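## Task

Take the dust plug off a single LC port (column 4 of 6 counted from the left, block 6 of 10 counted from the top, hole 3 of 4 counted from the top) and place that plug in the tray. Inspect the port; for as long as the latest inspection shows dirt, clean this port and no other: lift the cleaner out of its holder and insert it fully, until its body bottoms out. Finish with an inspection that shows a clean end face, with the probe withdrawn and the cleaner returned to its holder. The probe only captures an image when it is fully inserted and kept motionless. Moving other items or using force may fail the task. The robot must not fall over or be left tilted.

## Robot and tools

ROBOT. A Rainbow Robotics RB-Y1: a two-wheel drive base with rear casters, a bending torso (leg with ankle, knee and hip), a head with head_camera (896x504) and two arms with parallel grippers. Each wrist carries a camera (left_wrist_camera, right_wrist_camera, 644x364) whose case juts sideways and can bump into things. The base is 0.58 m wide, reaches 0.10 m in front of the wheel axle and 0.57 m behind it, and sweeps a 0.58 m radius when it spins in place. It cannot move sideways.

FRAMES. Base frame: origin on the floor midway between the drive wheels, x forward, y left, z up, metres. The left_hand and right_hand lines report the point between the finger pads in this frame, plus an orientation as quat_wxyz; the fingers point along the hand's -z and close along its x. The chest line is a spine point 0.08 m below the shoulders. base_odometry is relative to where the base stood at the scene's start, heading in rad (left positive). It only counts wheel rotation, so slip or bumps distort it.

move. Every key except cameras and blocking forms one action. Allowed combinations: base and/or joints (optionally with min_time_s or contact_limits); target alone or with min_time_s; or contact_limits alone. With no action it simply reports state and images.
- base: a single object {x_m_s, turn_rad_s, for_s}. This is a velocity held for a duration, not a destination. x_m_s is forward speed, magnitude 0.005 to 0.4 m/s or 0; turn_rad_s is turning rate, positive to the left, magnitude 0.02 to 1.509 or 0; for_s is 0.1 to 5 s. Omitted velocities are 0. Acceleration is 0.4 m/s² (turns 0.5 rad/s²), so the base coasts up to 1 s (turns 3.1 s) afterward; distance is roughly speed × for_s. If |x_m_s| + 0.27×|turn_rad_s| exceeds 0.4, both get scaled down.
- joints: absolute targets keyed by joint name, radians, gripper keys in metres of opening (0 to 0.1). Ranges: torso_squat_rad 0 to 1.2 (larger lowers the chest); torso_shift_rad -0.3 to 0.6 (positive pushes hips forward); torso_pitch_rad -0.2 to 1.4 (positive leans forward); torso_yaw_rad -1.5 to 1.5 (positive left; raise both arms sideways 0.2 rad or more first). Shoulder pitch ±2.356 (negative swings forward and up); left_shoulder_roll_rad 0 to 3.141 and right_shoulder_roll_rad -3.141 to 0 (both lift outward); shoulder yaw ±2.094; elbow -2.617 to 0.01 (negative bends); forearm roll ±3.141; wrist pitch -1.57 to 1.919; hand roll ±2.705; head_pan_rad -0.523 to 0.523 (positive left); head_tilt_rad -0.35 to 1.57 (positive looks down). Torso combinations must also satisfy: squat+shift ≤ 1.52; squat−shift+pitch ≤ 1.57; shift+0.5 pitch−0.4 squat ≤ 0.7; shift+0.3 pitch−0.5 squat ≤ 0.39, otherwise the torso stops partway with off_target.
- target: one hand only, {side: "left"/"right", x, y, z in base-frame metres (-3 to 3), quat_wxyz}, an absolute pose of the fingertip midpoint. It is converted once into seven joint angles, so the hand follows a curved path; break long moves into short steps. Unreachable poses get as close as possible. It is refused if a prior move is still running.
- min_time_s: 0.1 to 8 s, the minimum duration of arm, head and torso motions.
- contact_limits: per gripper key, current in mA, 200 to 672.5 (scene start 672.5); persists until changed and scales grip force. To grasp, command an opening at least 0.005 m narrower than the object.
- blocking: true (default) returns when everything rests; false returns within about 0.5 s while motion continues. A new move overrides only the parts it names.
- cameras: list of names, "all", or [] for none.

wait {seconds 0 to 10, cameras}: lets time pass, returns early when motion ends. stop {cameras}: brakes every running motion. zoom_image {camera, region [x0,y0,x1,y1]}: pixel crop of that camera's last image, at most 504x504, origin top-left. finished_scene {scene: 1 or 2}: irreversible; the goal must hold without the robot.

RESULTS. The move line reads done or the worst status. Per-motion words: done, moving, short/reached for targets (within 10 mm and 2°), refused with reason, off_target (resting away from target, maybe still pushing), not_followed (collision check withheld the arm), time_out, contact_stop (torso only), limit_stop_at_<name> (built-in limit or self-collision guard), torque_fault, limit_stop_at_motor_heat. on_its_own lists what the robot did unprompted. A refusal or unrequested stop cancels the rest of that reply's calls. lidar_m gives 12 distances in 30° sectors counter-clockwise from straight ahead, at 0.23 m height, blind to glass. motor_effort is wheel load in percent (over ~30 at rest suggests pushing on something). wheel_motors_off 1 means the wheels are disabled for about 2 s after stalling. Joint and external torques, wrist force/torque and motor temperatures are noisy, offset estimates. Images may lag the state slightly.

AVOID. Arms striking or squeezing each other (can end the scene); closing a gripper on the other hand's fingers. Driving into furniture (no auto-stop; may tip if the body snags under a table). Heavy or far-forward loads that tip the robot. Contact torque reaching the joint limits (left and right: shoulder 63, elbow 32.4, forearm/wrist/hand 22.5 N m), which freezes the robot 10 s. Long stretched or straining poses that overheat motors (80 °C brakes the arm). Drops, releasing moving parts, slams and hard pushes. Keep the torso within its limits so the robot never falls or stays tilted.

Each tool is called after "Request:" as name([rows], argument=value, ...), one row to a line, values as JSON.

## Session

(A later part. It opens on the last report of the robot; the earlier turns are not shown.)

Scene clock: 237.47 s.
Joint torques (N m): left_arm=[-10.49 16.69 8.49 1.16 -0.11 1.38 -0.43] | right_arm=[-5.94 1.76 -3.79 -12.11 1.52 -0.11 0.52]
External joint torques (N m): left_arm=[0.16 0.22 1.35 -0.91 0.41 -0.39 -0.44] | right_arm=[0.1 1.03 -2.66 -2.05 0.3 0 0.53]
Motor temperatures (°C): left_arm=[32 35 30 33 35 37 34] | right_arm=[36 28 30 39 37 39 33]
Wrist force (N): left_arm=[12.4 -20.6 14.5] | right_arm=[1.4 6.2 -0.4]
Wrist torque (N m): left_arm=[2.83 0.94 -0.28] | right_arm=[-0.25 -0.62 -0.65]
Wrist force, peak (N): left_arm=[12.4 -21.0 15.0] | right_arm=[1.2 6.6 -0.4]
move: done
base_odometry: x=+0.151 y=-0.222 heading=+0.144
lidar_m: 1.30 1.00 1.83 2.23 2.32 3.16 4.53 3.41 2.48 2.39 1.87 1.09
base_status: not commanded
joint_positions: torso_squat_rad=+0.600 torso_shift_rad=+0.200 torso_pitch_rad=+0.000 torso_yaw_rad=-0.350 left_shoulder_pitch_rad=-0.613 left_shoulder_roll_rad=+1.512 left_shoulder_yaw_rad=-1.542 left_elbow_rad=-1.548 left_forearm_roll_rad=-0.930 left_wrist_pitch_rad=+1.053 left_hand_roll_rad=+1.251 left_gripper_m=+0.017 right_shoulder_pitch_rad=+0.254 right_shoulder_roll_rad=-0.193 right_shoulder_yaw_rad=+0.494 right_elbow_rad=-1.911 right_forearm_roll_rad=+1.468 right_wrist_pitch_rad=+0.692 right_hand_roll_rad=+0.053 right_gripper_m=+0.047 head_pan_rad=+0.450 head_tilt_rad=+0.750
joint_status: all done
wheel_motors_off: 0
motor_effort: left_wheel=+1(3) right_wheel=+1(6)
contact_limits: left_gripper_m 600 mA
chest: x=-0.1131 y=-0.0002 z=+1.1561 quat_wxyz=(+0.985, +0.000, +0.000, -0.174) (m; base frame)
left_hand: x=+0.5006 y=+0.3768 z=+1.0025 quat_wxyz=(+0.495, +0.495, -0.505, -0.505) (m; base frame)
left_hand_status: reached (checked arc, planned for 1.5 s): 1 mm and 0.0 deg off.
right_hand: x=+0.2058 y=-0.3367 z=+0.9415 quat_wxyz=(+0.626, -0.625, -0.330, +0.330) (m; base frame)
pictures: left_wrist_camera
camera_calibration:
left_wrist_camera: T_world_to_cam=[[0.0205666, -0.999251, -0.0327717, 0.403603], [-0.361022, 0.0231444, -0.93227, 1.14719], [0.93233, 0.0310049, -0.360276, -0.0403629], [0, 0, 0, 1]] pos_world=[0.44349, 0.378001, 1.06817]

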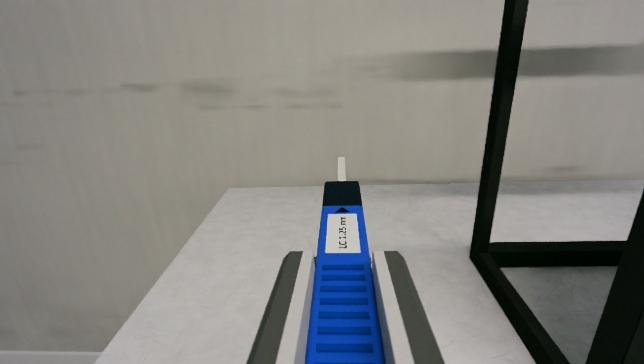

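Request:
move(target={"side":"left","x":0.46,"y":0.3768,"z":1.005,"quat_wxyz":[0.495,0.495,-0.505,-0.505]}, min_time_s=1.2, cameras=[])

Request:
move(target={"side":"left","x":0.40,"y":0.3700,"z":1.005,"quat_wxyz":[0.495,0.495,-0.505,-0.505]}, min_time_s=1.2, cameras=[])

Request:
move(target={"side":"left","x":0.36,"y":0.35,"z":1.0,"quat_wxyz":[0.495,0.495,-0.505,-0.505]}, min_time_s=1, cameras=[])

Request:
move(target={"side":"left","x":0.36,"y":0.15,"z":0.99,"quat_wxyz":[0.495,0.495,-0.505,-0.505]}, min_time_s=2, cameras=[])

Request:
move(target={"side":"left","x":0.40,"y":-0.0,"z":0.95,"quat_wxyz":[0.495,0.495,-0.505,-0.505]}, min_time_s=2, cameras=["head_camera"])

Scene clock: 239.30 s.
Joint torques (N m): left_arm=[-6.95 16.3 4.82 0.65 -0.83 1.8 -0.4] | right_arm=[-5.99 1.41 -3.26 -12.03 1.43 -0.28 0.24]
External joint torques (N m): left_arm=[2.11 0.05 -1.83 -0.73 -0.23 0.05 -0.41] | right_arm=[0.05 0.68 -2.13 -1.97 0.21 -0.18 0.25]
Motor temperatures (°C): left_arm=[32 35 30 33 35 37 34] | right_arm=[36 28 30 39 37 39 33]
Wrist force (N): left_arm=[12.0 -20.9 14.5] | right_arm=[1.5 5.9 -0.1]
Wrist torque (N m): left_arm=[2.88 0.87 -0.30] | right_arm=[-0.22 -0.64 -0.66]
Wrist force, peak (N): left_arm=[12.8 -20.8 14.9] | right_arm=[1.4 6.7 0.4]
move: done
base_odometry: x=+0.151 y=-0.222 heading=+0.144
lidar_m: 1.30 1.00 1.85 2.23 2.31 3.14 4.54 3.41 2.49 2.39 1.87 1.11
base_status: not commanded
joint_positions: torso_squat_rad=+0.600 torso_shift_rad=+0.200 torso_pitch_rad=+0.000 torso_yaw_rad=-0.350 left_shoulder_pitch_rad=-0.556 left_shoulder_roll_rad=+1.592 left_shoulder_yaw_rad=-1.565 left_elbow_rad=-1.719 left_forearm_roll_rad=-0.939 left_wrist_pitch_rad=+1.168 left_hand_roll_rad=+1.219 left_gripper_m=+0.017 right_shoulder_pitch_rad=+0.254 right_shoulder_roll_rad=-0.193 right_shoulder_yaw_rad=+0.494 right_elbow_rad=-1.911 right_forearm_roll_rad=+1.468 right_wrist_pitch_rad=+0.692 right_hand_roll_rad=+0.053 right_gripper_m=+0.047 head_pan_rad=+0.450 head_tilt_rad=+0.750
joint_status: all done
wheel_motors_off: 0
motor_effort: left_wheel=+1(3) right_wheel=+3(5)
contact_limits: left_gripper_m 600 mA
chest: x=-0.1131 y=-0.0002 z=+1.1561 quat_wxyz=(+0.985, +0.000, +0.000, -0.174) (m; base frame)
left_hand: x=+0.4604 y=+0.3767 z=+1.0049 quat_wxyz=(+0.495, +0.495, -0.505, -0.505) (m; base frame)
left_hand_status: reached (checked arc, planned for 1.2 s): 0 mm and 0.0 deg off.
right_hand: x=+0.2058 y=-0.3367 z=+0.9415 quat_wxyz=(+0.626, -0.625, -0.330, +0.330) (m; base frame)
pictures: none
No camera images: "cameras" was empty.

Scene clock: 240.83 s.
Joint torques (N m): left_arm=[-5.43 15.88 3.85 -0.43 -1.02 1.78 -0.46] | right_arm=[-5.42 1.81 -3.7 -12.12 1.54 -0.32 0.19]
External joint torques (N m): left_arm=[1.55 0.22 -1.68 -0.6 -0.3 0.07 -0.47] | right_arm=[0.62 1.08 -2.56 -2.05 0.32 -0.22 0.2]
Motor temperatures (°C): left_arm=[32 35 30 32 35 37 34] | right_arm=[36 28 30 39 37 39 33]
Wrist force (N): left_arm=[12.5 -20.7 15.1] | right_arm=[1.3 6.0 -0.3]
Wrist torque (N m): left_arm=[2.86 0.97 -0.32] | right_arm=[-0.21 -0.67 -0.68]
Wrist force, peak (N): left_arm=[12.5 -20.7 15.1] | right_arm=[1.6 6.6 -0.2]
move: done
base_odometry: x=+0.151 y=-0.222 heading=+0.144
lidar_m: 1.28 1.02 1.85 2.22 2.33 3.16 4.55 3.41 2.49 2.39 1.86 1.08
base_status: not commanded
joint_positions: torso_squat_rad=+0.600 torso_shift_rad=+0.200 torso_pitch_rad=+0.000 torso_yaw_rad=-0.350 left_shoulder_pitch_rad=-0.471 left_shoulder_roll_rad=+1.665 left_shoulder_yaw_rad=-1.611 left_elbow_rad=-1.933 left_forearm_roll_rad=-0.981 left_wrist_pitch_rad=+1.345 left_hand_roll_rad=+1.168 left_gripper_m=+0.017 right_shoulder_pitch_rad=+0.254 right_shoulder_roll_rad=-0.193 right_shoulder_yaw_rad=+0.494 right_elbow_rad=-1.911 right_forearm_roll_rad=+1.468 right_wrist_pitch_rad=+0.692 right_hand_roll_rad=+0.053 right_gripper_m=+0.047 head_pan_rad=+0.450 head_tilt_rad=+0.750
joint_status: all done
wheel_motors_off: 0
motor_effort: left_wheel=+1(3) right_wheel=+3(5)
contact_limits: left_gripper_m 600 mA
chest: x=-0.1131 y=-0.0002 z=+1.1561 quat_wxyz=(+0.985, +0.000, +0.000, -0.174) (m; base frame)
left_hand: x=+0.4009 y=+0.3701 z=+1.0049 quat_wxyz=(+0.495, +0.495, -0.505, -0.505) (m; base frame)
left_hand_status: reached (checked arc, planned for 1.2 s): 1 mm and 0.1 deg off.
right_hand: x=+0.2057 y=-0.3367 z=+0.9415 quat_wxyz=(+0.626, -0.625, -0.330, +0.330) (m; base frame)
pictures: none
No camera images: "cameras" was empty.

Scene clock: 242.17 s.
Joint torques (N m): left_arm=[-4 13.37 3.03 -1.42 -1 1.68 -0.43] | right_arm=[-6 0.69 -3.8 -11.66 1.55 -0.14 0.24]
External joint torques (N m): left_arm=[1.94 -1.44 -1.68 -0.34 -0.13 0.04 -0.45] | right_arm=[0.04 -0.04 -2.67 -1.59 0.33 -0.03 0.25]
Motor temperatures (°C): left_arm=[31 35 30 32 35 37 34] | right_arm=[36 28 30 39 37 39 33]
Wrist force (N): left_arm=[12.4 -20.3 14.7] | right_arm=[1.2 6.3 -0.1]
Wrist torque (N m): left_arm=[2.81 0.93 -0.27] | right_arm=[-0.26 -0.66 -0.67]
Wrist force, peak (N): left_arm=[12.6 -20.9 14.9] | right_arm=[1.5 6.6 0.2]
move: done
base_odometry: x=+0.151 y=-0.222 heading=+0.144
lidar_m: 1.30 1.01 1.86 2.23 2.32 3.15 4.54 3.42 2.49 2.40 1.87 1.10
base_status: not commanded
joint_positions: torso_squat_rad=+0.600 torso_shift_rad=+0.200 torso_pitch_rad=+0.000 torso_yaw_rad=-0.350 left_shoulder_pitch_rad=-0.417 left_shoulder_roll_rad=+1.657 left_shoulder_yaw_rad=-1.644 left_elbow_rad=-2.071 left_forearm_roll_rad=-1.015 left_wrist_pitch_rad=+1.485 left_hand_roll_rad=+1.082 left_gripper_m=+0.017 right_shoulder_pitch_rad=+0.254 right_shoulder_roll_rad=-0.193 right_shoulder_yaw_rad=+0.494 right_elbow_rad=-1.911 right_forearm_roll_rad=+1.468 right_wrist_pitch_rad=+0.692 right_hand_roll_rad=+0.053 right_gripper_m=+0.047 head_pan_rad=+0.450 head_tilt_rad=+0.750
joint_status: all done
wheel_motors_off: 0
motor_effort: left_wheel=+1(3) right_wheel=+0(4)
contact_limits: left_gripper_m 600 mA
chest: x=-0.1131 y=-0.0002 z=+1.1561 quat_wxyz=(+0.985, +0.000, +0.000, -0.174) (m; base frame)
left_hand: x=+0.3603 y=+0.3501 z=+1.0001 quat_wxyz=(+0.495, +0.495, -0.505, -0.505) (m; base frame)
left_hand_status: reached (checked arc, planned for 1.0 s): 0 mm and 0.0 deg off.
right_hand: x=+0.2057 y=-0.3367 z=+0.9415 quat_wxyz=(+0.626, -0.625, -0.330, +0.330) (m; base frame)
pictures: none
No camera images: "cameras" was empty.

Scene clock: 244.50 s.
Joint torques (N m): left_arm=[-9.67 7.36 7.3 -4.78 -1.31 0.77 -0.39] | right_arm=[-5.92 0.86 -3.41 -11.98 1.42 -0.33 0.22]
External joint torques (N m): left_arm=[0.61 -1.17 0.81 -0.29 0.35 -0.05 -0.4] | right_arm=[0.12 0.12 -2.28 -1.91 0.2 -0.22 0.22]
Motor temperatures (°C): left_arm=[31 35 30 33 35 37 34] | right_arm=[36 28 30 39 37 39 33]
Wrist force (N): left_arm=[12.8 -20.3 14.7] | right_arm=[1.6 6.1 0.0]
Wrist torque (N m): left_arm=[2.79 1.01 -0.30] | right_arm=[-0.24 -0.65 -0.66]
Wrist force, peak (N): left_arm=[13.0 -20.8 14.7] | right_arm=[1.5 6.7 -0.4]
move: done
base_odometry: x=+0.151 y=-0.222 heading=+0.144
lidar_m: 1.29 0.99 1.84 2.23 2.32 3.16 4.54 3.42 2.48 2.39 1.88 1.10
base_status: not commanded
joint_positions: torso_squat_rad=+0.600 torso_shift_rad=+0.200 torso_pitch_rad=+0.000 torso_yaw_rad=-0.350 left_shoulder_pitch_rad=-0.579 left_shoulder_roll_rad=+1.126 left_shoulder_yaw_rad=-1.503 left_elbow_rad=-2.184 left_forearm_roll_rad=-0.808 left_wrist_pitch_rad=+1.729 left_hand_roll_rad=+0.458 left_gripper_m=+0.017 right_shoulder_pitch_rad=+0.254 right_shoulder_roll_rad=-0.193 right_shoulder_yaw_rad=+0.494 right_elbow_rad=-1.911 right_forearm_roll_rad=+1.468 right_wrist_pitch_rad=+0.692 right_hand_roll_rad=+0.053 right_gripper_m=+0.047 head_pan_rad=+0.450 head_tilt_rad=+0.750
joint_status: all done
wheel_motors_off: 0
motor_effort: left_wheel=+2(3) right_wheel=+3(6)
contact_limits: left_gripper_m 600 mA
chest: x=-0.1131 y=-0.0002 z=+1.1561 quat_wxyz=(+0.985, +0.000, +0.000, -0.174) (m; base frame)
left_hand: x=+0.3590 y=+0.1501 z=+0.9901 quat_wxyz=(+0.495, +0.494, -0.505, -0.506) (m; base frame)
left_hand_status: reached (checked arc, planned for 2.0 s): 1 mm and 0.2 deg off.
right_hand: x=+0.2057 y=-0.3367 z=+0.9415 quat_wxyz=(+0.626, -0.625, -0.330, +0.330) (m; base frame)
pictures: none
No camera images: "cameras" was empty.

Scene clock: 246.83 s.
Joint torques (N m): left_arm=[-14.42 3.03 8.36 -3.82 -1.5 0.31 -0.35] | right_arm=[-5.76 1.25 -3.92 -11.83 1.54 -0.08 0.18]
External joint torques (N m): left_arm=[0.51 -0.82 1 0.31 0.24 -0.35 -0.36] | right_arm=[0.28 0.52 -2.78 -1.76 0.32 0.02 0.19]
Motor temperatures (°C): left_arm=[31 35 30 33 35 37 34] | right_arm=[36 28 30 39 37 39 33]
Wrist force (N): left_arm=[12.6 -20.2 14.4] | right_arm=[1.6 5.7 -0.2]
Wrist torque (N m): left_arm=[2.79 0.99 -0.29] | right_arm=[-0.20 -0.60 -0.67]
Wrist force, peak (N): left_arm=[13.1 -20.9 14.5] | right_arm=[1.5 6.5 0.1]
move: done
base_odometry: x=+0.151 y=-0.222 heading=+0.144
lidar_m: 1.29 1.00 1.87 2.23 2.31 3.15 4.54 3.42 2.50 2.38 1.86 1.08
base_status: not commanded
joint_positions: torso_squat_rad=+0.600 torso_shift_rad=+0.200 torso_pitch_rad=+0.000 torso_yaw_rad=-0.350 left_shoulder_pitch_rad=-0.738 left_shoulder_roll_rad=+0.592 left_shoulder_yaw_rad=-1.427 left_elbow_rad=-1.656 left_forearm_roll_rad=-0.693 left_wrist_pitch_rad=+1.667 left_hand_roll_rad=+0.361 left_gripper_m=+0.017 right_shoulder_pitch_rad=+0.254 right_shoulder_roll_rad=-0.193 right_shoulder_yaw_rad=+0.494 right_elbow_rad=-1.911 right_forearm_roll_rad=+1.468 right_wrist_pitch_rad=+0.692 right_hand_roll_rad=+0.053 right_gripper_m=+0.047 head_pan_rad=+0.450 head_tilt_rad=+0.750
joint_status: all done
wheel_motors_off: 0
motor_effort: left_wheel=+1(3) right_wheel=+2(6)
contact_limits: left_gripper_m 600 mA
chest: x=-0.1131 y=-0.0002 z=+1.1561 quat_wxyz=(+0.985, +0.000, +0.000, -0.174) (m; base frame)
left_hand: x=+0.3994 y=+0.0004 z=+0.9501 quat_wxyz=(+0.495, +0.494, -0.505, -0.506) (m; base frame)
left_hand_status: reached (checked arc, planned for 2.0 s): 1 mm and 0.1 deg off.
right_hand: x=+0.2057 y=-0.3367 z=+0.9415 quat_wxyz=(+0.626, -0.625, -0.330, +0.330) (m; base frame)
pictures: head_camera
camera_calibration:
head_camera: T_world_to_cam=[[0.0244463, -0.999554, 0.0171393, -0.0203544], [-0.673858, -0.02914, -0.738286, 0.99881], [0.738456, 0.00649886, -0.67427, 0.92621], [0, 0, 0, 1]] pos_world=[-0.010411, 0.00274073, 1.36227]

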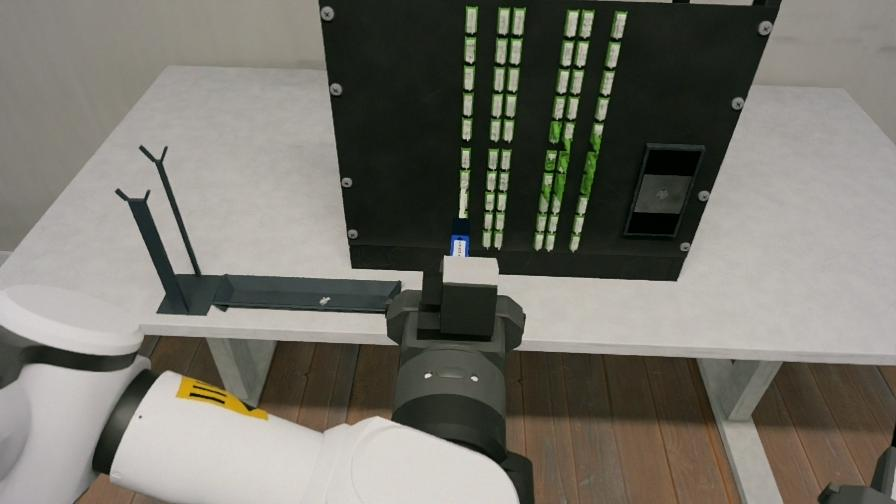

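Request:
move(target={"side":"left","x":0.44,"y":-0.1035,"z":0.925,"quat_wxyz":[0.495,0.495,-0.505,-0.505]}, min_time_s=2, cameras=["head_camera","left_wrist_camera"])

Request:
zoom_image(camera="left_wrist_camera", region=[280, 110, 400, 180])

Scene clock: 249.33 s.
Joint torques (N m): left_arm=[-17.15 1.12 6.42 -2.38 -1.32 0.46 0.19] | right_arm=[-5.27 1.05 -4.14 -12.05 1.47 -0.16 0.51]
External joint torques (N m): left_arm=[0.68 -0.22 0.97 0.43 0.32 -0.38 0.17] | right_arm=[0.77 0.31 -3.01 -1.99 0.25 -0.06 0.52]
Motor temperatures (°C): left_arm=[31 35 30 33 36 37 34] | right_arm=[36 28 30 39 37 39 33]
Wrist force (N): left_arm=[12.6 -20.5 14.8] | right_arm=[1.8 5.7 -0.2]
Wrist torque (N m): left_arm=[2.84 0.97 -0.32] | right_arm=[-0.19 -0.59 -0.67]
Wrist force, peak (N): left_arm=[13.1 -20.4 15.1] | right_arm=[1.2 6.6 0.1]
move: done
base_odometry: x=+0.151 y=-0.222 heading=+0.144
lidar_m: 1.29 1.01 1.85 2.23 2.31 3.15 4.53 3.41 2.48 2.40 1.86 1.09
base_status: not commanded
joint_positions: torso_squat_rad=+0.600 torso_shift_rad=+0.200 torso_pitch_rad=+0.000 torso_yaw_rad=-0.350 left_shoulder_pitch_rad=-0.889 left_shoulder_roll_rad=+0.175 left_shoulder_yaw_rad=-1.396 left_elbow_rad=-0.970 left_forearm_roll_rad=-0.623 left_wrist_pitch_rad=+1.432 left_hand_roll_rad=+0.469 left_gripper_m=+0.017 right_shoulder_pitch_rad=+0.254 right_shoulder_roll_rad=-0.193 right_shoulder_yaw_rad=+0.494 right_elbow_rad=-1.911 right_forearm_roll_rad=+1.468 right_wrist_pitch_rad=+0.692 right_hand_roll_rad=+0.053 right_gripper_m=+0.047 head_pan_rad=+0.450 head_tilt_rad=+0.750
joint_status: all done
wheel_motors_off: 0
motor_effort: left_wheel=+2(4) right_wheel=+3(6)
contact_limits: left_gripper_m 600 mA
chest: x=-0.1131 y=-0.0002 z=+1.1561 quat_wxyz=(+0.985, +0.000, +0.000, -0.174) (m; base frame)
left_hand: x=+0.4395 y=-0.1032 z=+0.9252 quat_wxyz=(+0.495, +0.494, -0.505, -0.507) (m; base frame)
left_hand_status: reached (checked arc, planned for 2.0 s): 1 mm and 0.3 deg off.
right_hand: x=+0.2057 y=-0.3367 z=+0.9415 quat_wxyz=(+0.626, -0.625, -0.330, +0.330) (m; base frame)
pictures: head_camera, left_wrist_camera
camera_calibration:
head_camera: T_world_to_cam=[[0.0244463, -0.999554, 0.0171393, -0.0203544], [-0.673858, -0.02914, -0.738286, 0.99881], [0.738456, 0.00649886, -0.67427, 0.92621], [0, 0, 0, 1]] pos_world=[-0.010411, 0.00274073, 1.36227]
left_wrist_camera: T_world_to_cam=[[0.0176685, -0.999266, -0.0339984, -0.0748955], [-0.363597, 0.0252541, -0.931214, 1.06449], [0.931389, 0.0288148, -0.362884, 0.00620031], [0, 0, 0, 1]] pos_world=[0.382593, -0.101902, 0.99097]

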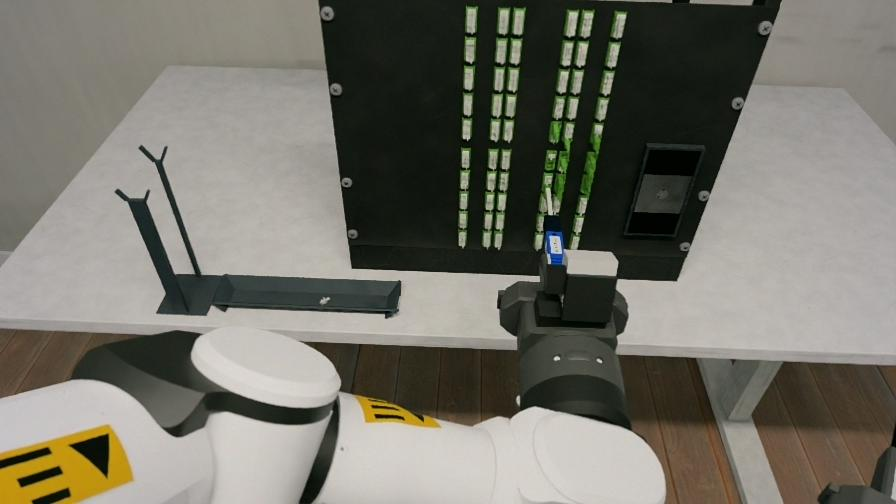

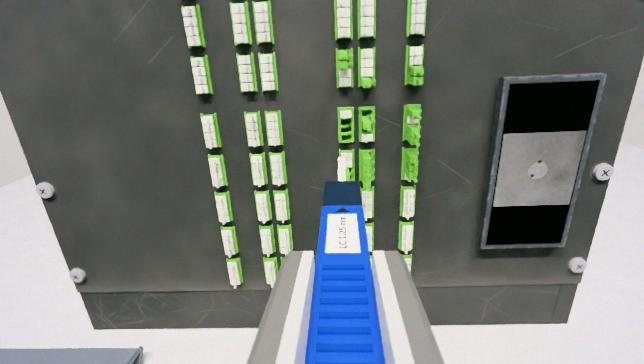

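Scaled by 4.200 from the camera's 644x364 image, which has a finer 1265x715 frame.

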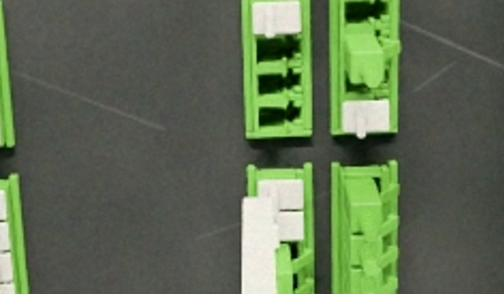

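Request:
move(target={"side":"left","x":0.36,"y":-0.08,"z":0.93,"quat_wxyz":[0.495,0.495,-0.505,-0.505]}, min_time_s=1.2, cameras=[])

Request:
move(joints={"torso_yaw_rad":-0.6,"head_pan_rad":0.52}, cameras=["head_camera"])

Request:
move(target={"side":"left","x":0.40,"y":-0.105,"z":0.925,"quat_wxyz":[0.495,0.495,-0.505,-0.505]}, min_time_s=2, cameras=["head_camera"])

Scene clock: 251.17 s.
Joint torques (N m): left_arm=[-12.97 0.13 4.82 -4.57 -1.95 0.35 -0.31] | right_arm=[-5.46 1.12 -3.58 -11.87 1.26 -0.11 0.44]
External joint torques (N m): left_arm=[1.9 0 -1.55 -0.32 -0.21 -0.3 -0.32] | right_arm=[0.58 0.38 -2.45 -1.81 0.04 -0.01 0.44]
Motor temperatures (°C): left_arm=[31 35 30 33 36 37 34] | right_arm=[36 28 30 39 37 39 33]
Wrist force (N): left_arm=[12.8 -20.4 14.6] | right_arm=[1.3 5.8 0.3]
Wrist torque (N m): left_arm=[2.83 1.00 -0.30] | right_arm=[-0.21 -0.67 -0.66]
Wrist force, peak (N): left_arm=[13.0 -20.9 14.8] | right_arm=[1.7 6.5 -0.2]
move: done
base_odometry: x=+0.151 y=-0.222 heading=+0.144
lidar_m: 1.28 1.00 1.85 2.22 2.32 3.15 4.53 3.42 2.48 2.40 1.86 1.07
base_status: not commanded
joint_positions: torso_squat_rad=+0.600 torso_shift_rad=+0.200 torso_pitch_rad=+0.000 torso_yaw_rad=-0.350 left_shoulder_pitch_rad=-0.772 left_shoulder_roll_rad=+0.277 left_shoulder_yaw_rad=-1.461 left_elbow_rad=-1.388 left_forearm_roll_rad=-0.700 left_wrist_pitch_rad=+1.727 left_hand_roll_rad=+0.354 left_gripper_m=+0.017 right_shoulder_pitch_rad=+0.254 right_shoulder_roll_rad=-0.193 right_shoulder_yaw_rad=+0.494 right_elbow_rad=-1.911 right_forearm_roll_rad=+1.468 right_wrist_pitch_rad=+0.692 right_hand_roll_rad=+0.053 right_gripper_m=+0.047 head_pan_rad=+0.450 head_tilt_rad=+0.750
joint_status: all done
wheel_motors_off: 0
motor_effort: left_wheel=+3(3) right_wheel=+2(5)
contact_limits: left_gripper_m 600 mA
chest: x=-0.1131 y=-0.0002 z=+1.1561 quat_wxyz=(+0.985, +0.000, +0.000, -0.174) (m; base frame)
left_hand: x=+0.3600 y=-0.0799 z=+0.9300 quat_wxyz=(+0.495, +0.496, -0.505, -0.504) (m; base frame)
left_hand_status: reached (checked arc, planned for 1.2 s): 0 mm and 0.1 deg off.
right_hand: x=+0.2057 y=-0.3367 z=+0.9415 quat_wxyz=(+0.626, -0.625, -0.330, +0.330) (m; base frame)
pictures: none
No camera images: "cameras" was empty.

Scene clock: 252.37 s.
Joint torques (N m): left_arm=[-13.37 -0.08 4.6 -4.48 -1.98 0.42 -0.3] | right_arm=[-6.3 0.56 -2.67 -11.87 1.44 -0.13 0.3]
External joint torques (N m): left_arm=[1.5 -0.2 -1.77 -0.23 -0.24 -0.22 -0.31] | right_arm=[-0.26 -0.17 -1.54 -1.81 0.23 -0.03 0.31]
Motor temperatures (°C): left_arm=[31 35 30 33 36 37 34] | right_arm=[36 28 30 39 37 39 33]
Wrist force (N): left_arm=[12.4 -20.5 14.6] | right_arm=[1.5 6.3 -0.1]
Wrist torque (N m): left_arm=[2.83 0.98 -0.33] | right_arm=[-0.24 -0.62 -0.66]
Wrist force, peak (N): left_arm=[12.7 -21.0 14.6] | right_arm=[2.2 6.3 -0.3]
move: done
base_odometry: x=+0.151 y=-0.222 heading=+0.144
lidar_m: 1.29 0.99 1.86 2.22 2.31 3.15 4.54 3.42 2.48 2.39 1.88 1.10
base_status: not commanded
joint_positions: torso_squat_rad=+0.600 torso_shift_rad=+0.200 torso_pitch_rad=+0.000 torso_yaw_rad=-0.600 left_shoulder_pitch_rad=-0.772 left_shoulder_roll_rad=+0.277 left_shoulder_yaw_rad=-1.461 left_elbow_rad=-1.388 left_forearm_roll_rad=-0.700 left_wrist_pitch_rad=+1.727 left_hand_roll_rad=+0.354 left_gripper_m=+0.017 right_shoulder_pitch_rad=+0.254 right_shoulder_roll_rad=-0.193 right_shoulder_yaw_rad=+0.494 right_elbow_rad=-1.911 right_forearm_roll_rad=+1.468 right_wrist_pitch_rad=+0.692 right_hand_roll_rad=+0.053 right_gripper_m=+0.047 head_pan_rad=+0.520 head_tilt_rad=+0.750
joint_status: all done
wheel_motors_off: 0
motor_effort: left_wheel=+1(3) right_wheel=+4(7)
contact_limits: left_gripper_m 600 mA
chest: x=-0.1131 y=-0.0002 z=+1.1561 quat_wxyz=(+0.955, +0.000, +0.000, -0.296) (m; base frame)
left_hand: x=+0.3255 y=-0.1945 z=+0.9301 quat_wxyz=(+0.428, +0.429, -0.563, -0.562) (m; base frame)
right_hand: x=+0.1125 y=-0.4052 z=+0.9415 quat_wxyz=(+0.662, -0.661, -0.249, +0.250) (m; base frame)
pictures: head_camera
camera_calibration:
head_camera: T_world_to_cam=[[-0.154938, -0.987775, 0.0171987, -0.0421686], [-0.66812, 0.0919422, -0.738351, 0.999153], [0.727743, -0.125889, -0.674197, 0.925428], [0, 0, 0, 1]] pos_world=[-0.0124538, -0.0170159, 1.36237]

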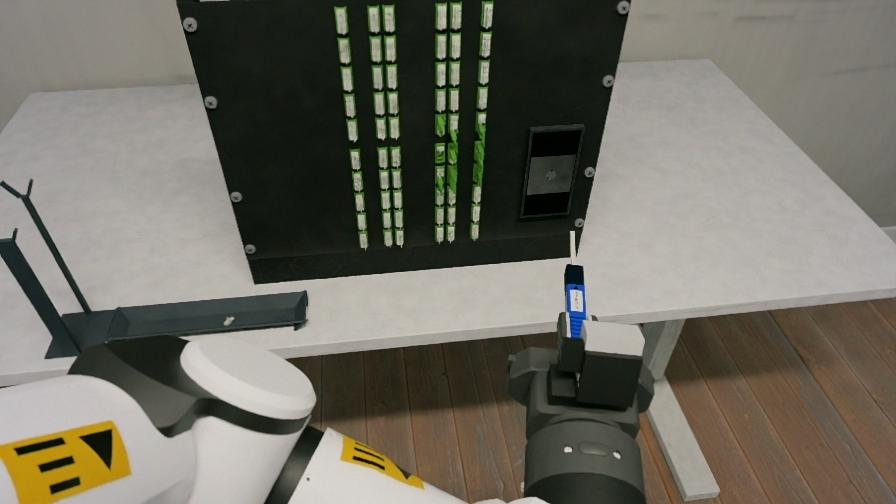

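Scene clock: 254.70 s.
Joint torques (N m): left_arm=[-12.98 3.29 7.43 -4.44 -1.32 0.79 0.21] | right_arm=[-6.02 1.37 -3.42 -11.84 1.47 -0.31 0.36]
External joint torques (N m): left_arm=[2.56 0.49 1.05 -0.58 0.37 0.06 0.2] | right_arm=[0.02 0.64 -2.29 -1.77 0.25 -0.2 0.36]
Motor temperatures (°C): left_arm=[31 35 30 33 36 37 34] | right_arm=[36 28 30 39 37 39 33]
Wrist force (N): left_arm=[12.7 -20.2 14.7] | right_arm=[1.7 5.7 -0.5]
Wrist torque (N m): left_arm=[2.81 0.98 -0.31] | right_arm=[-0.19 -0.59 -0.69]
Wrist force, peak (N): left_arm=[12.7 -20.8 14.6] | right_arm=[1.6 6.7 -0.1]
move: done
base_odometry: x=+0.151 y=-0.222 heading=+0.144
lidar_m: 1.29 1.02 1.85 2.23 2.31 3.16 4.54 3.41 2.49 2.39 1.85 1.09
base_status: not commanded
joint_positions: torso_squat_rad=+0.600 torso_shift_rad=+0.200 torso_pitch_rad=+0.000 torso_yaw_rad=-0.600 left_shoulder_pitch_rad=-0.720 left_shoulder_roll_rad=+0.432 left_shoulder_yaw_rad=-1.363 left_elbow_rad=-1.389 left_forearm_roll_rad=-0.645 left_wrist_pitch_rad=+1.776 left_hand_roll_rad=+0.399 left_gripper_m=+0.017 right_shoulder_pitch_rad=+0.254 right_shoulder_roll_rad=-0.193 right_shoulder_yaw_rad=+0.494 right_elbow_rad=-1.911 right_forearm_roll_rad=+1.468 right_wrist_pitch_rad=+0.692 right_hand_roll_rad=+0.053 right_gripper_m=+0.047 head_pan_rad=+0.520 head_tilt_rad=+0.750
joint_status: all done
wheel_motors_off: 0
motor_effort: left_wheel=+1(3) right_wheel=+2(6)
contact_limits: left_gripper_m 600 mA
chest: x=-0.1131 y=-0.0002 z=+1.1561 quat_wxyz=(+0.955, +0.000, +0.000, -0.296) (m; base frame)
left_hand: x=+0.3998 y=-0.1051 z=+0.9250 quat_wxyz=(+0.495, +0.495, -0.505, -0.505) (m; base frame)
left_hand_status: reached (checked arc, planned for 2.0 s): 0 mm and 0.0 deg off.
right_hand: x=+0.1125 y=-0.4052 z=+0.9415 quat_wxyz=(+0.662, -0.661, -0.249, +0.250) (m; base frame)
pictures: head_camera
camera_calibration:
head_camera: T_world_to_cam=[[-0.154938, -0.987775, 0.0171987, -0.0421686], [-0.66812, 0.0919422, -0.738351, 0.999153], [0.727743, -0.125889, -0.674197, 0.925428], [0, 0, 0, 1]] pos_world=[-0.0124538, -0.0170159, 1.36237]

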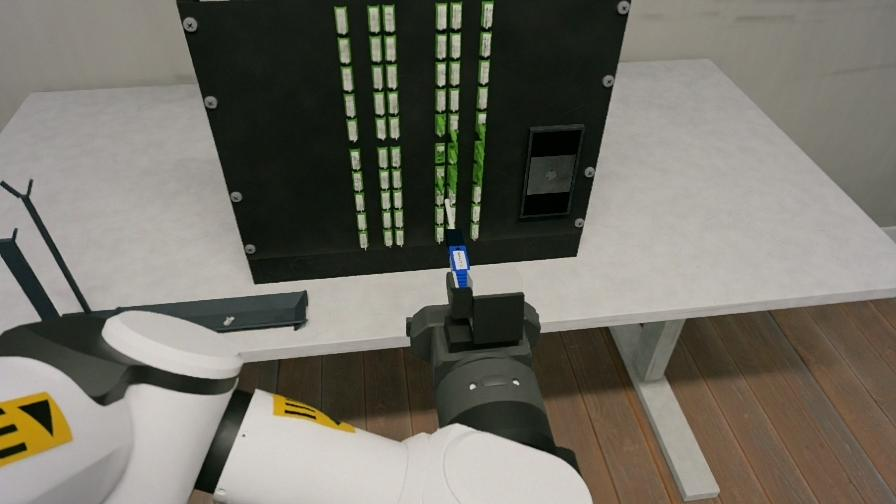

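Request:
move(target={"side":"left","x":0.45,"y":-0.104,"z":0.925,"quat_wxyz":[0.495,0.495,-0.505,-0.505]}, min_time_s=1.5, cameras=[])

Request:
move(target={"side":"left","x":0.482,"y":-0.104,"z":0.925,"quat_wxyz":[0.495,0.495,-0.505,-0.505]}, min_time_s=1.5, cameras=["head_camera","left_wrist_camera"])

Request:
zoom_image(camera="left_wrist_camera", region=[310, 130, 370, 190])

Request:
zoom_image(camera="head_camera", region=[420, 130, 480, 260])

Scene clock: 256.73 s.
Joint torques (N m): left_arm=[-16.26 4.25 7.8 -2.81 -1.36 0.37 0.32] | right_arm=[-6.52 0.66 -3.55 -11.92 1.53 -0.22 0.44]
External joint torques (N m): left_arm=[0.73 0.07 1.34 0.33 0.32 -0.44 0.31] | right_arm=[-0.48 -0.07 -2.42 -1.86 0.31 -0.11 0.45]
Motor temperatures (°C): left_arm=[32 35 30 33 36 37 34] | right_arm=[36 28 30 39 37 39 33]
Wrist force (N): left_arm=[12.8 -20.2 14.4] | right_arm=[1.7 6.0 0.2]
Wrist torque (N m): left_arm=[2.80 0.97 -0.31] | right_arm=[-0.22 -0.60 -0.66]
Wrist force, peak (N): left_arm=[13.2 -20.6 14.8] | right_arm=[1.6 6.7 -0.3]
move: done
base_odometry: x=+0.151 y=-0.222 heading=+0.144
lidar_m: 1.29 0.99 1.85 2.22 2.31 3.17 4.53 3.41 2.48 2.39 1.87 1.09
base_status: not commanded
joint_positions: torso_squat_rad=+0.600 torso_shift_rad=+0.200 torso_pitch_rad=+0.000 torso_yaw_rad=-0.600 left_shoulder_pitch_rad=-0.764 left_shoulder_roll_rad=+0.460 left_shoulder_yaw_rad=-1.331 left_elbow_rad=-1.258 left_forearm_roll_rad=-0.599 left_wrist_pitch_rad=+1.625 left_hand_roll_rad=+0.447 left_gripper_m=+0.017 right_shoulder_pitch_rad=+0.254 right_shoulder_roll_rad=-0.193 right_shoulder_yaw_rad=+0.494 right_elbow_rad=-1.911 right_forearm_roll_rad=+1.468 right_wrist_pitch_rad=+0.692 right_hand_roll_rad=+0.053 right_gripper_m=+0.047 head_pan_rad=+0.520 head_tilt_rad=+0.750
joint_status: all done
wheel_motors_off: 0
motor_effort: left_wheel=+1(3) right_wheel=+6(6)
contact_limits: left_gripper_m 600 mA
chest: x=-0.1131 y=-0.0002 z=+1.1561 quat_wxyz=(+0.955, +0.000, +0.000, -0.296) (m; base frame)
left_hand: x=+0.4492 y=-0.1035 z=+0.9251 quat_wxyz=(+0.495, +0.494, -0.505, -0.506) (m; base frame)
left_hand_status: reached (checked arc, planned for 1.5 s): 1 mm and 0.1 deg off.
right_hand: x=+0.1125 y=-0.4052 z=+0.9415 quat_wxyz=(+0.662, -0.661, -0.249, +0.250) (m; base frame)
pictures: none
No camera images: "cameras" was empty.

Scene clock: 258.57 s.
Joint torques (N m): left_arm=[-19.12 3.89 7.5 -2.29 -1.8 -0.26 0.32] | right_arm=[-7.1 0.91 -3.21 -11.99 1.41 -0.24 0.3]
External joint torques (N m): left_arm=[-1.15 -1.04 1.28 0.28 -0.16 -1.13 0.31] | right_arm=[-1.06 0.17 -2.08 -1.92 0.19 -0.14 0.3]
Motor temperatures (°C): left_arm=[32 35 30 33 36 37 34] | right_arm=[36 28 30 39 37 39 33]
Wrist force (N): left_arm=[9.8 -20.8 19.4] | right_arm=[1.6 6.2 -0.3]
Wrist torque (N m): left_arm=[2.81 1.44 -0.32] | right_arm=[-0.26 -0.61 -0.67]
Wrist force, peak (N): left_arm=[11.1 -20.6 19.5] | right_arm=[1.7 6.4 -0.1]
move: done
base_odometry: x=+0.151 y=-0.222 heading=+0.144
lidar_m: 1.29 1.01 1.84 2.23 2.32 3.15 4.54 3.41 2.49 2.38 1.86 1.08
base_status: not commanded
joint_positions: torso_squat_rad=+0.600 torso_shift_rad=+0.200 torso_pitch_rad=+0.000 torso_yaw_rad=-0.600 left_shoulder_pitch_rad=-0.798 left_shoulder_roll_rad=+0.455 left_shoulder_yaw_rad=-1.316 left_elbow_rad=-1.131 left_forearm_roll_rad=-0.576 left_wrist_pitch_rad=+1.516 left_hand_roll_rad=+0.486 left_gripper_m=+0.017 right_shoulder_pitch_rad=+0.254 right_shoulder_roll_rad=-0.193 right_shoulder_yaw_rad=+0.494 right_elbow_rad=-1.911 right_forearm_roll_rad=+1.468 right_wrist_pitch_rad=+0.692 right_hand_roll_rad=+0.053 right_gripper_m=+0.047 head_pan_rad=+0.520 head_tilt_rad=+0.750
joint_status: all done
wheel_motors_off: 0
motor_effort: left_wheel=+1(3) right_wheel=+3(7)
contact_limits: left_gripper_m 600 mA
chest: x=-0.1131 y=-0.0002 z=+1.1561 quat_wxyz=(+0.955, +0.000, +0.000, -0.296) (m; base frame)
left_hand: x=+0.4816 y=-0.1035 z=+0.9247 quat_wxyz=(+0.495, +0.495, -0.504, -0.506) (m; base frame)
left_hand_status: reached (checked arc, planned for 1.5 s): 1 mm and 0.1 deg off.
right_hand: x=+0.1125 y=-0.4052 z=+0.9415 quat_wxyz=(+0.662, -0.661, -0.249, +0.250) (m; base frame)
pictures: head_camera, left_wrist_camera
camera_calibration:
head_camera: T_world_to_cam=[[-0.154938, -0.987775, 0.0171987, -0.0421686], [-0.66812, 0.0919422, -0.738351, 0.999153], [0.727743, -0.125889, -0.674197, 0.925428], [0, 0, 0, 1]] pos_world=[-0.0124538, -0.0170159, 1.36237]
left_wrist_camera: T_world_to_cam=[[0.0207758, -0.999211, -0.0338446, -0.0776182], [-0.36186, 0.0240416, -0.931922, 1.07915], [0.932001, 0.0316085, -0.361075, -0.0348484], [0, 0, 0, 1]] pos_world=[0.424591, -0.1024, 0.990471]

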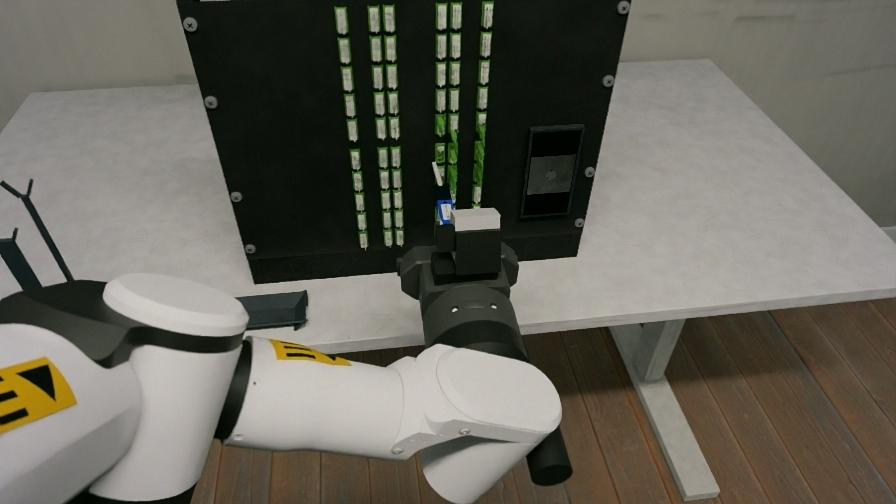

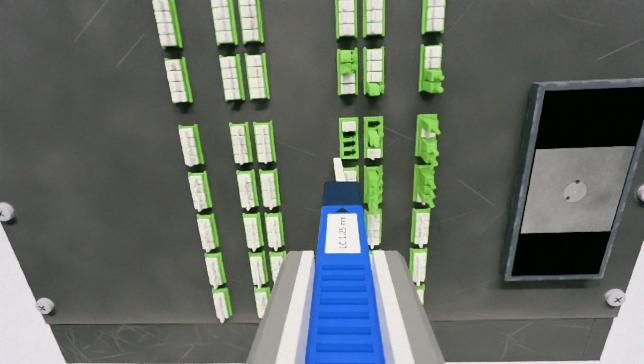

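Scaled by 8.400 from the camera's 644x364 image, which has a finer 1265x715 frame.

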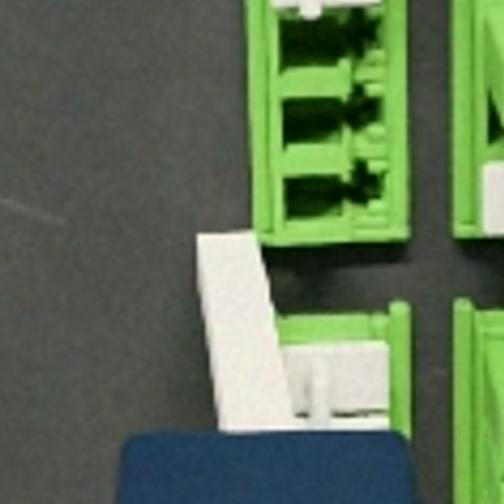

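Scaled by 3.877 from the camera's 896x504 image, which has a finer 1280x720 frame.

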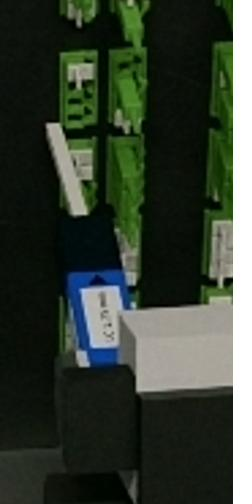

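Request:
move(target={"side":"left","x":0.465,"y":-0.104,"z":0.925,"quat_wxyz":[0.495,0.495,-0.505,-0.505]}, min_time_s=1.5, cameras=["head_camera","left_wrist_camera"])

Request:
zoom_image(camera="left_wrist_camera", region=[310, 130, 370, 190])

Request:
zoom_image(camera="head_camera", region=[410, 110, 480, 230])

Scene clock: 261.27 s.
Joint torques (N m): left_arm=[-14.55 5.25 4.31 -3.45 -2.1 0.86 -0.47] | right_arm=[-6.9 0.42 -3.31 -12 1.39 -0.21 0.41]
External joint torques (N m): left_arm=[2.93 0.73 -2.04 -0.59 -0.43 0.02 -0.49] | right_arm=[-0.86 -0.31 -2.18 -1.94 0.17 -0.1 0.42]
Motor temperatures (°C): left_arm=[32 34 30 33 36 37 34] | right_arm=[36 28 30 39 37 39 33]
Wrist force (N): left_arm=[12.5 -20.1 14.4] | right_arm=[1.4 6.3 -0.2]
Wrist torque (N m): left_arm=[2.83 0.95 -0.31] | right_arm=[-0.28 -0.62 -0.67]
Wrist force, peak (N): left_arm=[10.8 -21.0 19.1] | right_arm=[1.7 6.4 0.0]
move: done
base_odometry: x=+0.151 y=-0.222 heading=+0.144
lidar_m: 1.30 0.99 1.84 2.22 2.31 3.16 4.54 3.42 2.50 2.39 1.86 1.10
base_status: not commanded
joint_positions: torso_squat_rad=+0.600 torso_shift_rad=+0.200 torso_pitch_rad=+0.000 torso_yaw_rad=-0.600 left_shoulder_pitch_rad=-0.781 left_shoulder_roll_rad=+0.456 left_shoulder_yaw_rad=-1.323 left_elbow_rad=-1.194 left_forearm_roll_rad=-0.588 left_wrist_pitch_rad=+1.573 left_hand_roll_rad=+0.468 left_gripper_m=+0.017 right_shoulder_pitch_rad=+0.254 right_shoulder_roll_rad=-0.193 right_shoulder_yaw_rad=+0.494 right_elbow_rad=-1.911 right_forearm_roll_rad=+1.468 right_wrist_pitch_rad=+0.692 right_hand_roll_rad=+0.053 right_gripper_m=+0.047 head_pan_rad=+0.520 head_tilt_rad=+0.750
joint_status: all done
wheel_motors_off: 0
motor_effort: left_wheel=+1(3) right_wheel=+2(6)
contact_limits: left_gripper_m 600 mA
chest: x=-0.1131 y=-0.0002 z=+1.1561 quat_wxyz=(+0.955, +0.000, +0.000, -0.296) (m; base frame)
left_hand: x=+0.4650 y=-0.1041 z=+0.9250 quat_wxyz=(+0.495, +0.495, -0.505, -0.505) (m; base frame)
left_hand_status: reached (checked arc, planned for 1.5 s): 0 mm and 0.0 deg off.
right_hand: x=+0.1125 y=-0.4052 z=+0.9415 quat_wxyz=(+0.662, -0.661, -0.249, +0.250) (m; base frame)
pictures: head_camera, left_wrist_camera
camera_calibration:
head_camera: T_world_to_cam=[[-0.154938, -0.987775, 0.0171987, -0.0421686], [-0.66812, 0.0919422, -0.738351, 0.999153], [0.727743, -0.125889, -0.674197, 0.925428], [0, 0, 0, 1]] pos_world=[-0.0124538, -0.0170159, 1.36237]
left_wrist_camera: T_world_to_cam=[[0.0213299, -0.999254, -0.0321931, -0.0797288], [-0.360714, 0.0223399, -0.932409, 1.07314], [0.932433, 0.0315007, -0.359968, -0.0204753], [0, 0, 0, 1]] pos_world=[0.40789, -0.102998, 0.990672]

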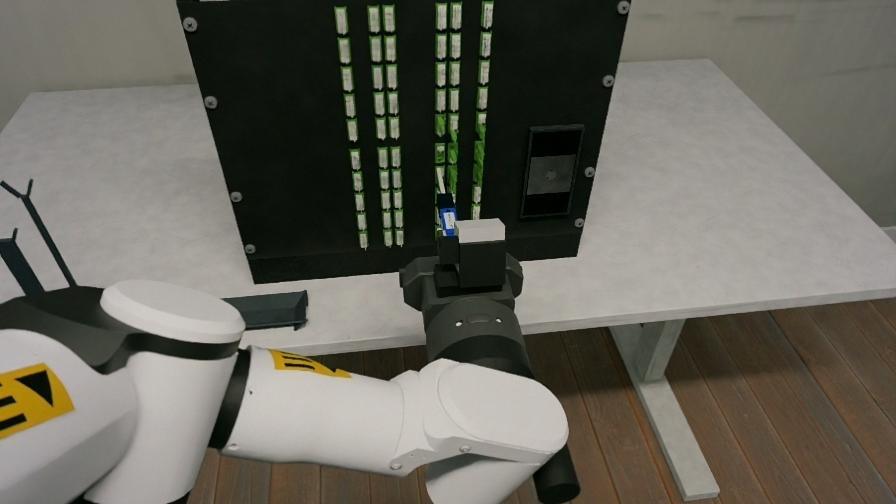

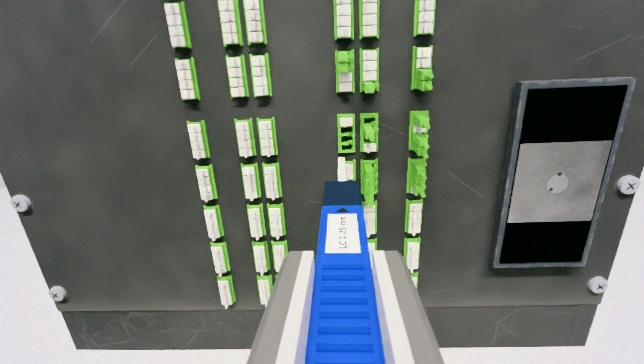

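Scaled by 8.400 from the camera's 644x364 image, which has a finer 1265x715 frame.

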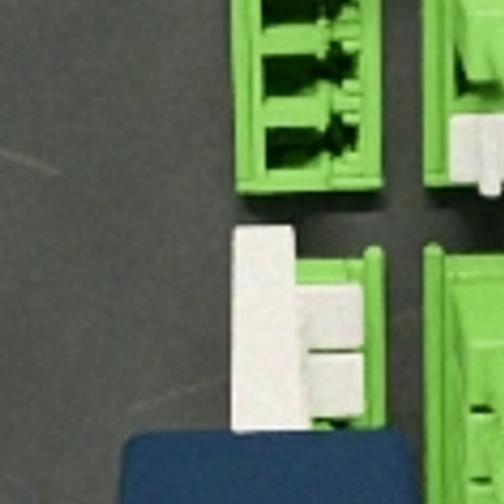

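Scaled by 4.200 from the camera's 896x504 image, which has a finer 1280x720 frame.

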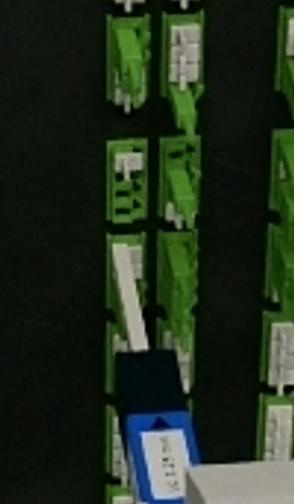

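Request:
move(target={"side":"left","x":0.465,"y":-0.1085,"z":0.9315,"quat_wxyz":[0.495,0.495,-0.505,-0.505]}, min_time_s=1.5, cameras=["head_camera","left_wrist_camera"])

Request:
zoom_image(camera="left_wrist_camera", region=[310, 130, 370, 190])

Request:
zoom_image(camera="left_wrist_camera", region=[330, 100, 360, 160])

Request:
zoom_image(camera="head_camera", region=[420, 130, 460, 180])

Scene clock: 265.03 s.
Joint torques (N m): left_arm=[-17.23 5.25 7.62 -3.35 -1.2 0.88 -0.4] | right_arm=[-6.46 0.46 -3.45 -11.57 1.72 -0.34 0.27]
External joint torques (N m): left_arm=[0.38 0.74 1.17 -0.45 0.48 0.07 -0.41] | right_arm=[-0.43 -0.27 -2.31 -1.5 0.5 -0.24 0.28]
Motor temperatures (°C): left_arm=[32 34 30 33 36 37 34] | right_arm=[36 28 30 39 37 39 33]
Wrist force (N): left_arm=[12.5 -20.4 14.5] | right_arm=[1.4 6.1 -0.3]
Wrist torque (N m): left_arm=[2.82 0.97 -0.29] | right_arm=[-0.26 -0.64 -0.65]
Wrist force, peak (N): left_arm=[12.9 -20.8 14.9] | right_arm=[1.5 6.6 -0.5]
move: done
base_odometry: x=+0.151 y=-0.222 heading=+0.144
lidar_m: 1.29 0.99 1.85 2.23 2.32 3.16 4.55 3.41 2.49 2.39 1.88 1.09
base_status: not commanded
joint_positions: torso_squat_rad=+0.600 torso_shift_rad=+0.200 torso_pitch_rad=+0.000 torso_yaw_rad=-0.600 left_shoulder_pitch_rad=-0.792 left_shoulder_roll_rad=+0.456 left_shoulder_yaw_rad=-1.317 left_elbow_rad=-1.206 left_forearm_roll_rad=-0.581 left_wrist_pitch_rad=+1.580 left_hand_roll_rad=+0.450 left_gripper_m=+0.017 right_shoulder_pitch_rad=+0.254 right_shoulder_roll_rad=-0.193 right_shoulder_yaw_rad=+0.494 right_elbow_rad=-1.911 right_forearm_roll_rad=+1.468 right_wrist_pitch_rad=+0.692 right_hand_roll_rad=+0.053 right_gripper_m=+0.047 head_pan_rad=+0.520 head_tilt_rad=+0.750
joint_status: all done
wheel_motors_off: 0
motor_effort: left_wheel=+1(3) right_wheel=+4(7)
contact_limits: left_gripper_m 600 mA
chest: x=-0.1131 y=-0.0002 z=+1.1561 quat_wxyz=(+0.955, +0.000, +0.000, -0.296) (m; base frame)
left_hand: x=+0.4648 y=-0.1085 z=+0.9311 quat_wxyz=(+0.495, +0.495, -0.505, -0.505) (m; base frame)
left_hand_status: reached (checked arc, planned for 1.5 s): 0 mm and 0.0 deg off.
right_hand: x=+0.1125 y=-0.4052 z=+0.9415 quat_wxyz=(+0.662, -0.661, -0.249, +0.250) (m; base frame)
pictures: head_camera, left_wrist_camera
camera_calibration:
head_camera: T_world_to_cam=[[-0.154938, -0.987775, 0.0171987, -0.0421686], [-0.66812, 0.0919422, -0.738351, 0.999153], [0.727743, -0.125889, -0.674197, 0.925428], [0, 0, 0, 1]] pos_world=[-0.0124538, -0.0170159, 1.36237]
left_wrist_camera: T_world_to_cam=[[0.0207861, -0.999237, -0.0330588, -0.0827397], [-0.36074, 0.0233425, -0.932374, 1.07894], [0.932435, 0.0313061, -0.35998, -0.0179677], [0, 0, 0, 1]] pos_world=[0.40769, -0.107299, 0.996772]

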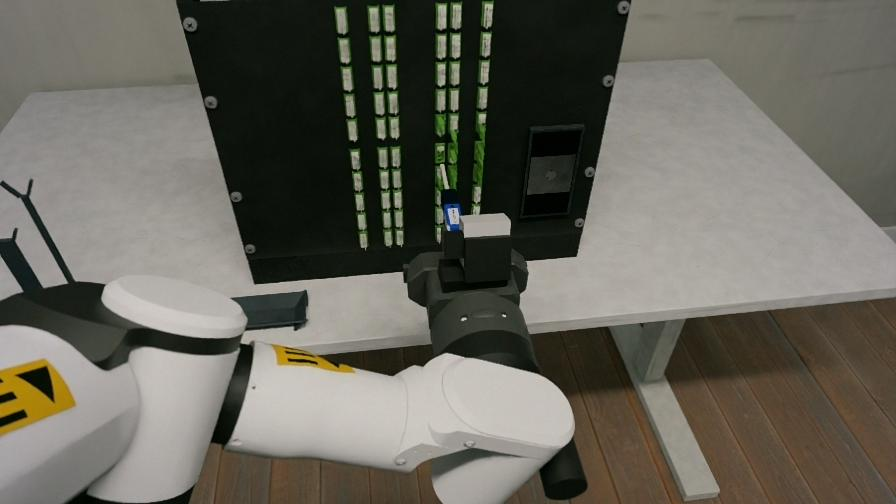

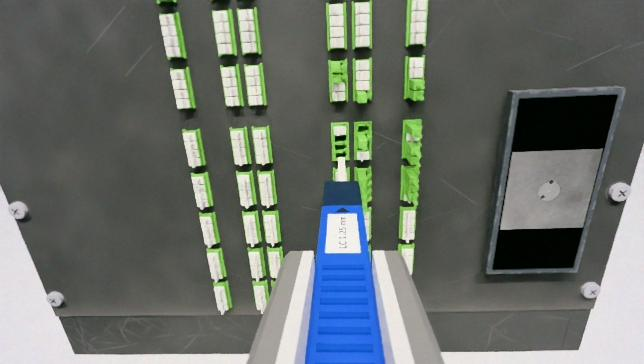

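Scaled by 8.400 from the camera's 644x364 image, which has a finer 1265x715 frame.

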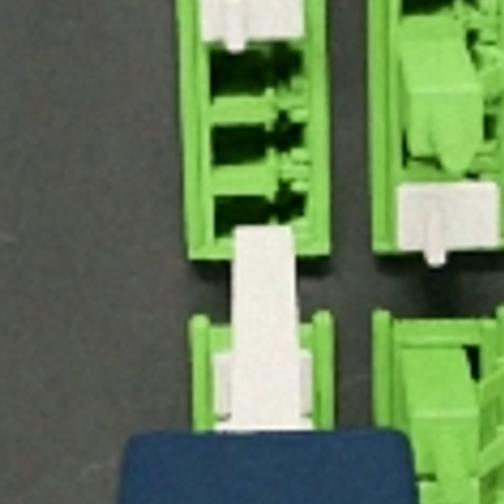

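Scaled by 8.400 from the camera's 644x364 image, which has a finer 1265x715 frame.

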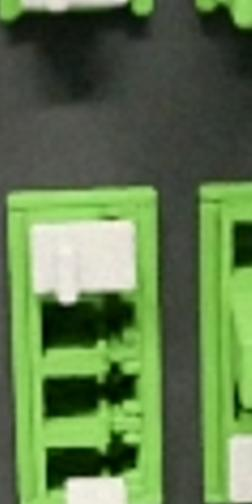

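Scaled by 10.080 from the camera's 896x504 image, which has a finer 1280x720 frame.

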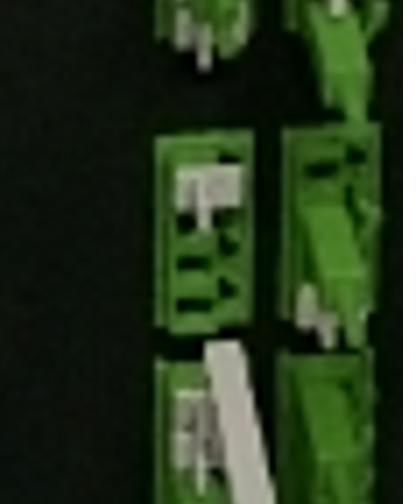

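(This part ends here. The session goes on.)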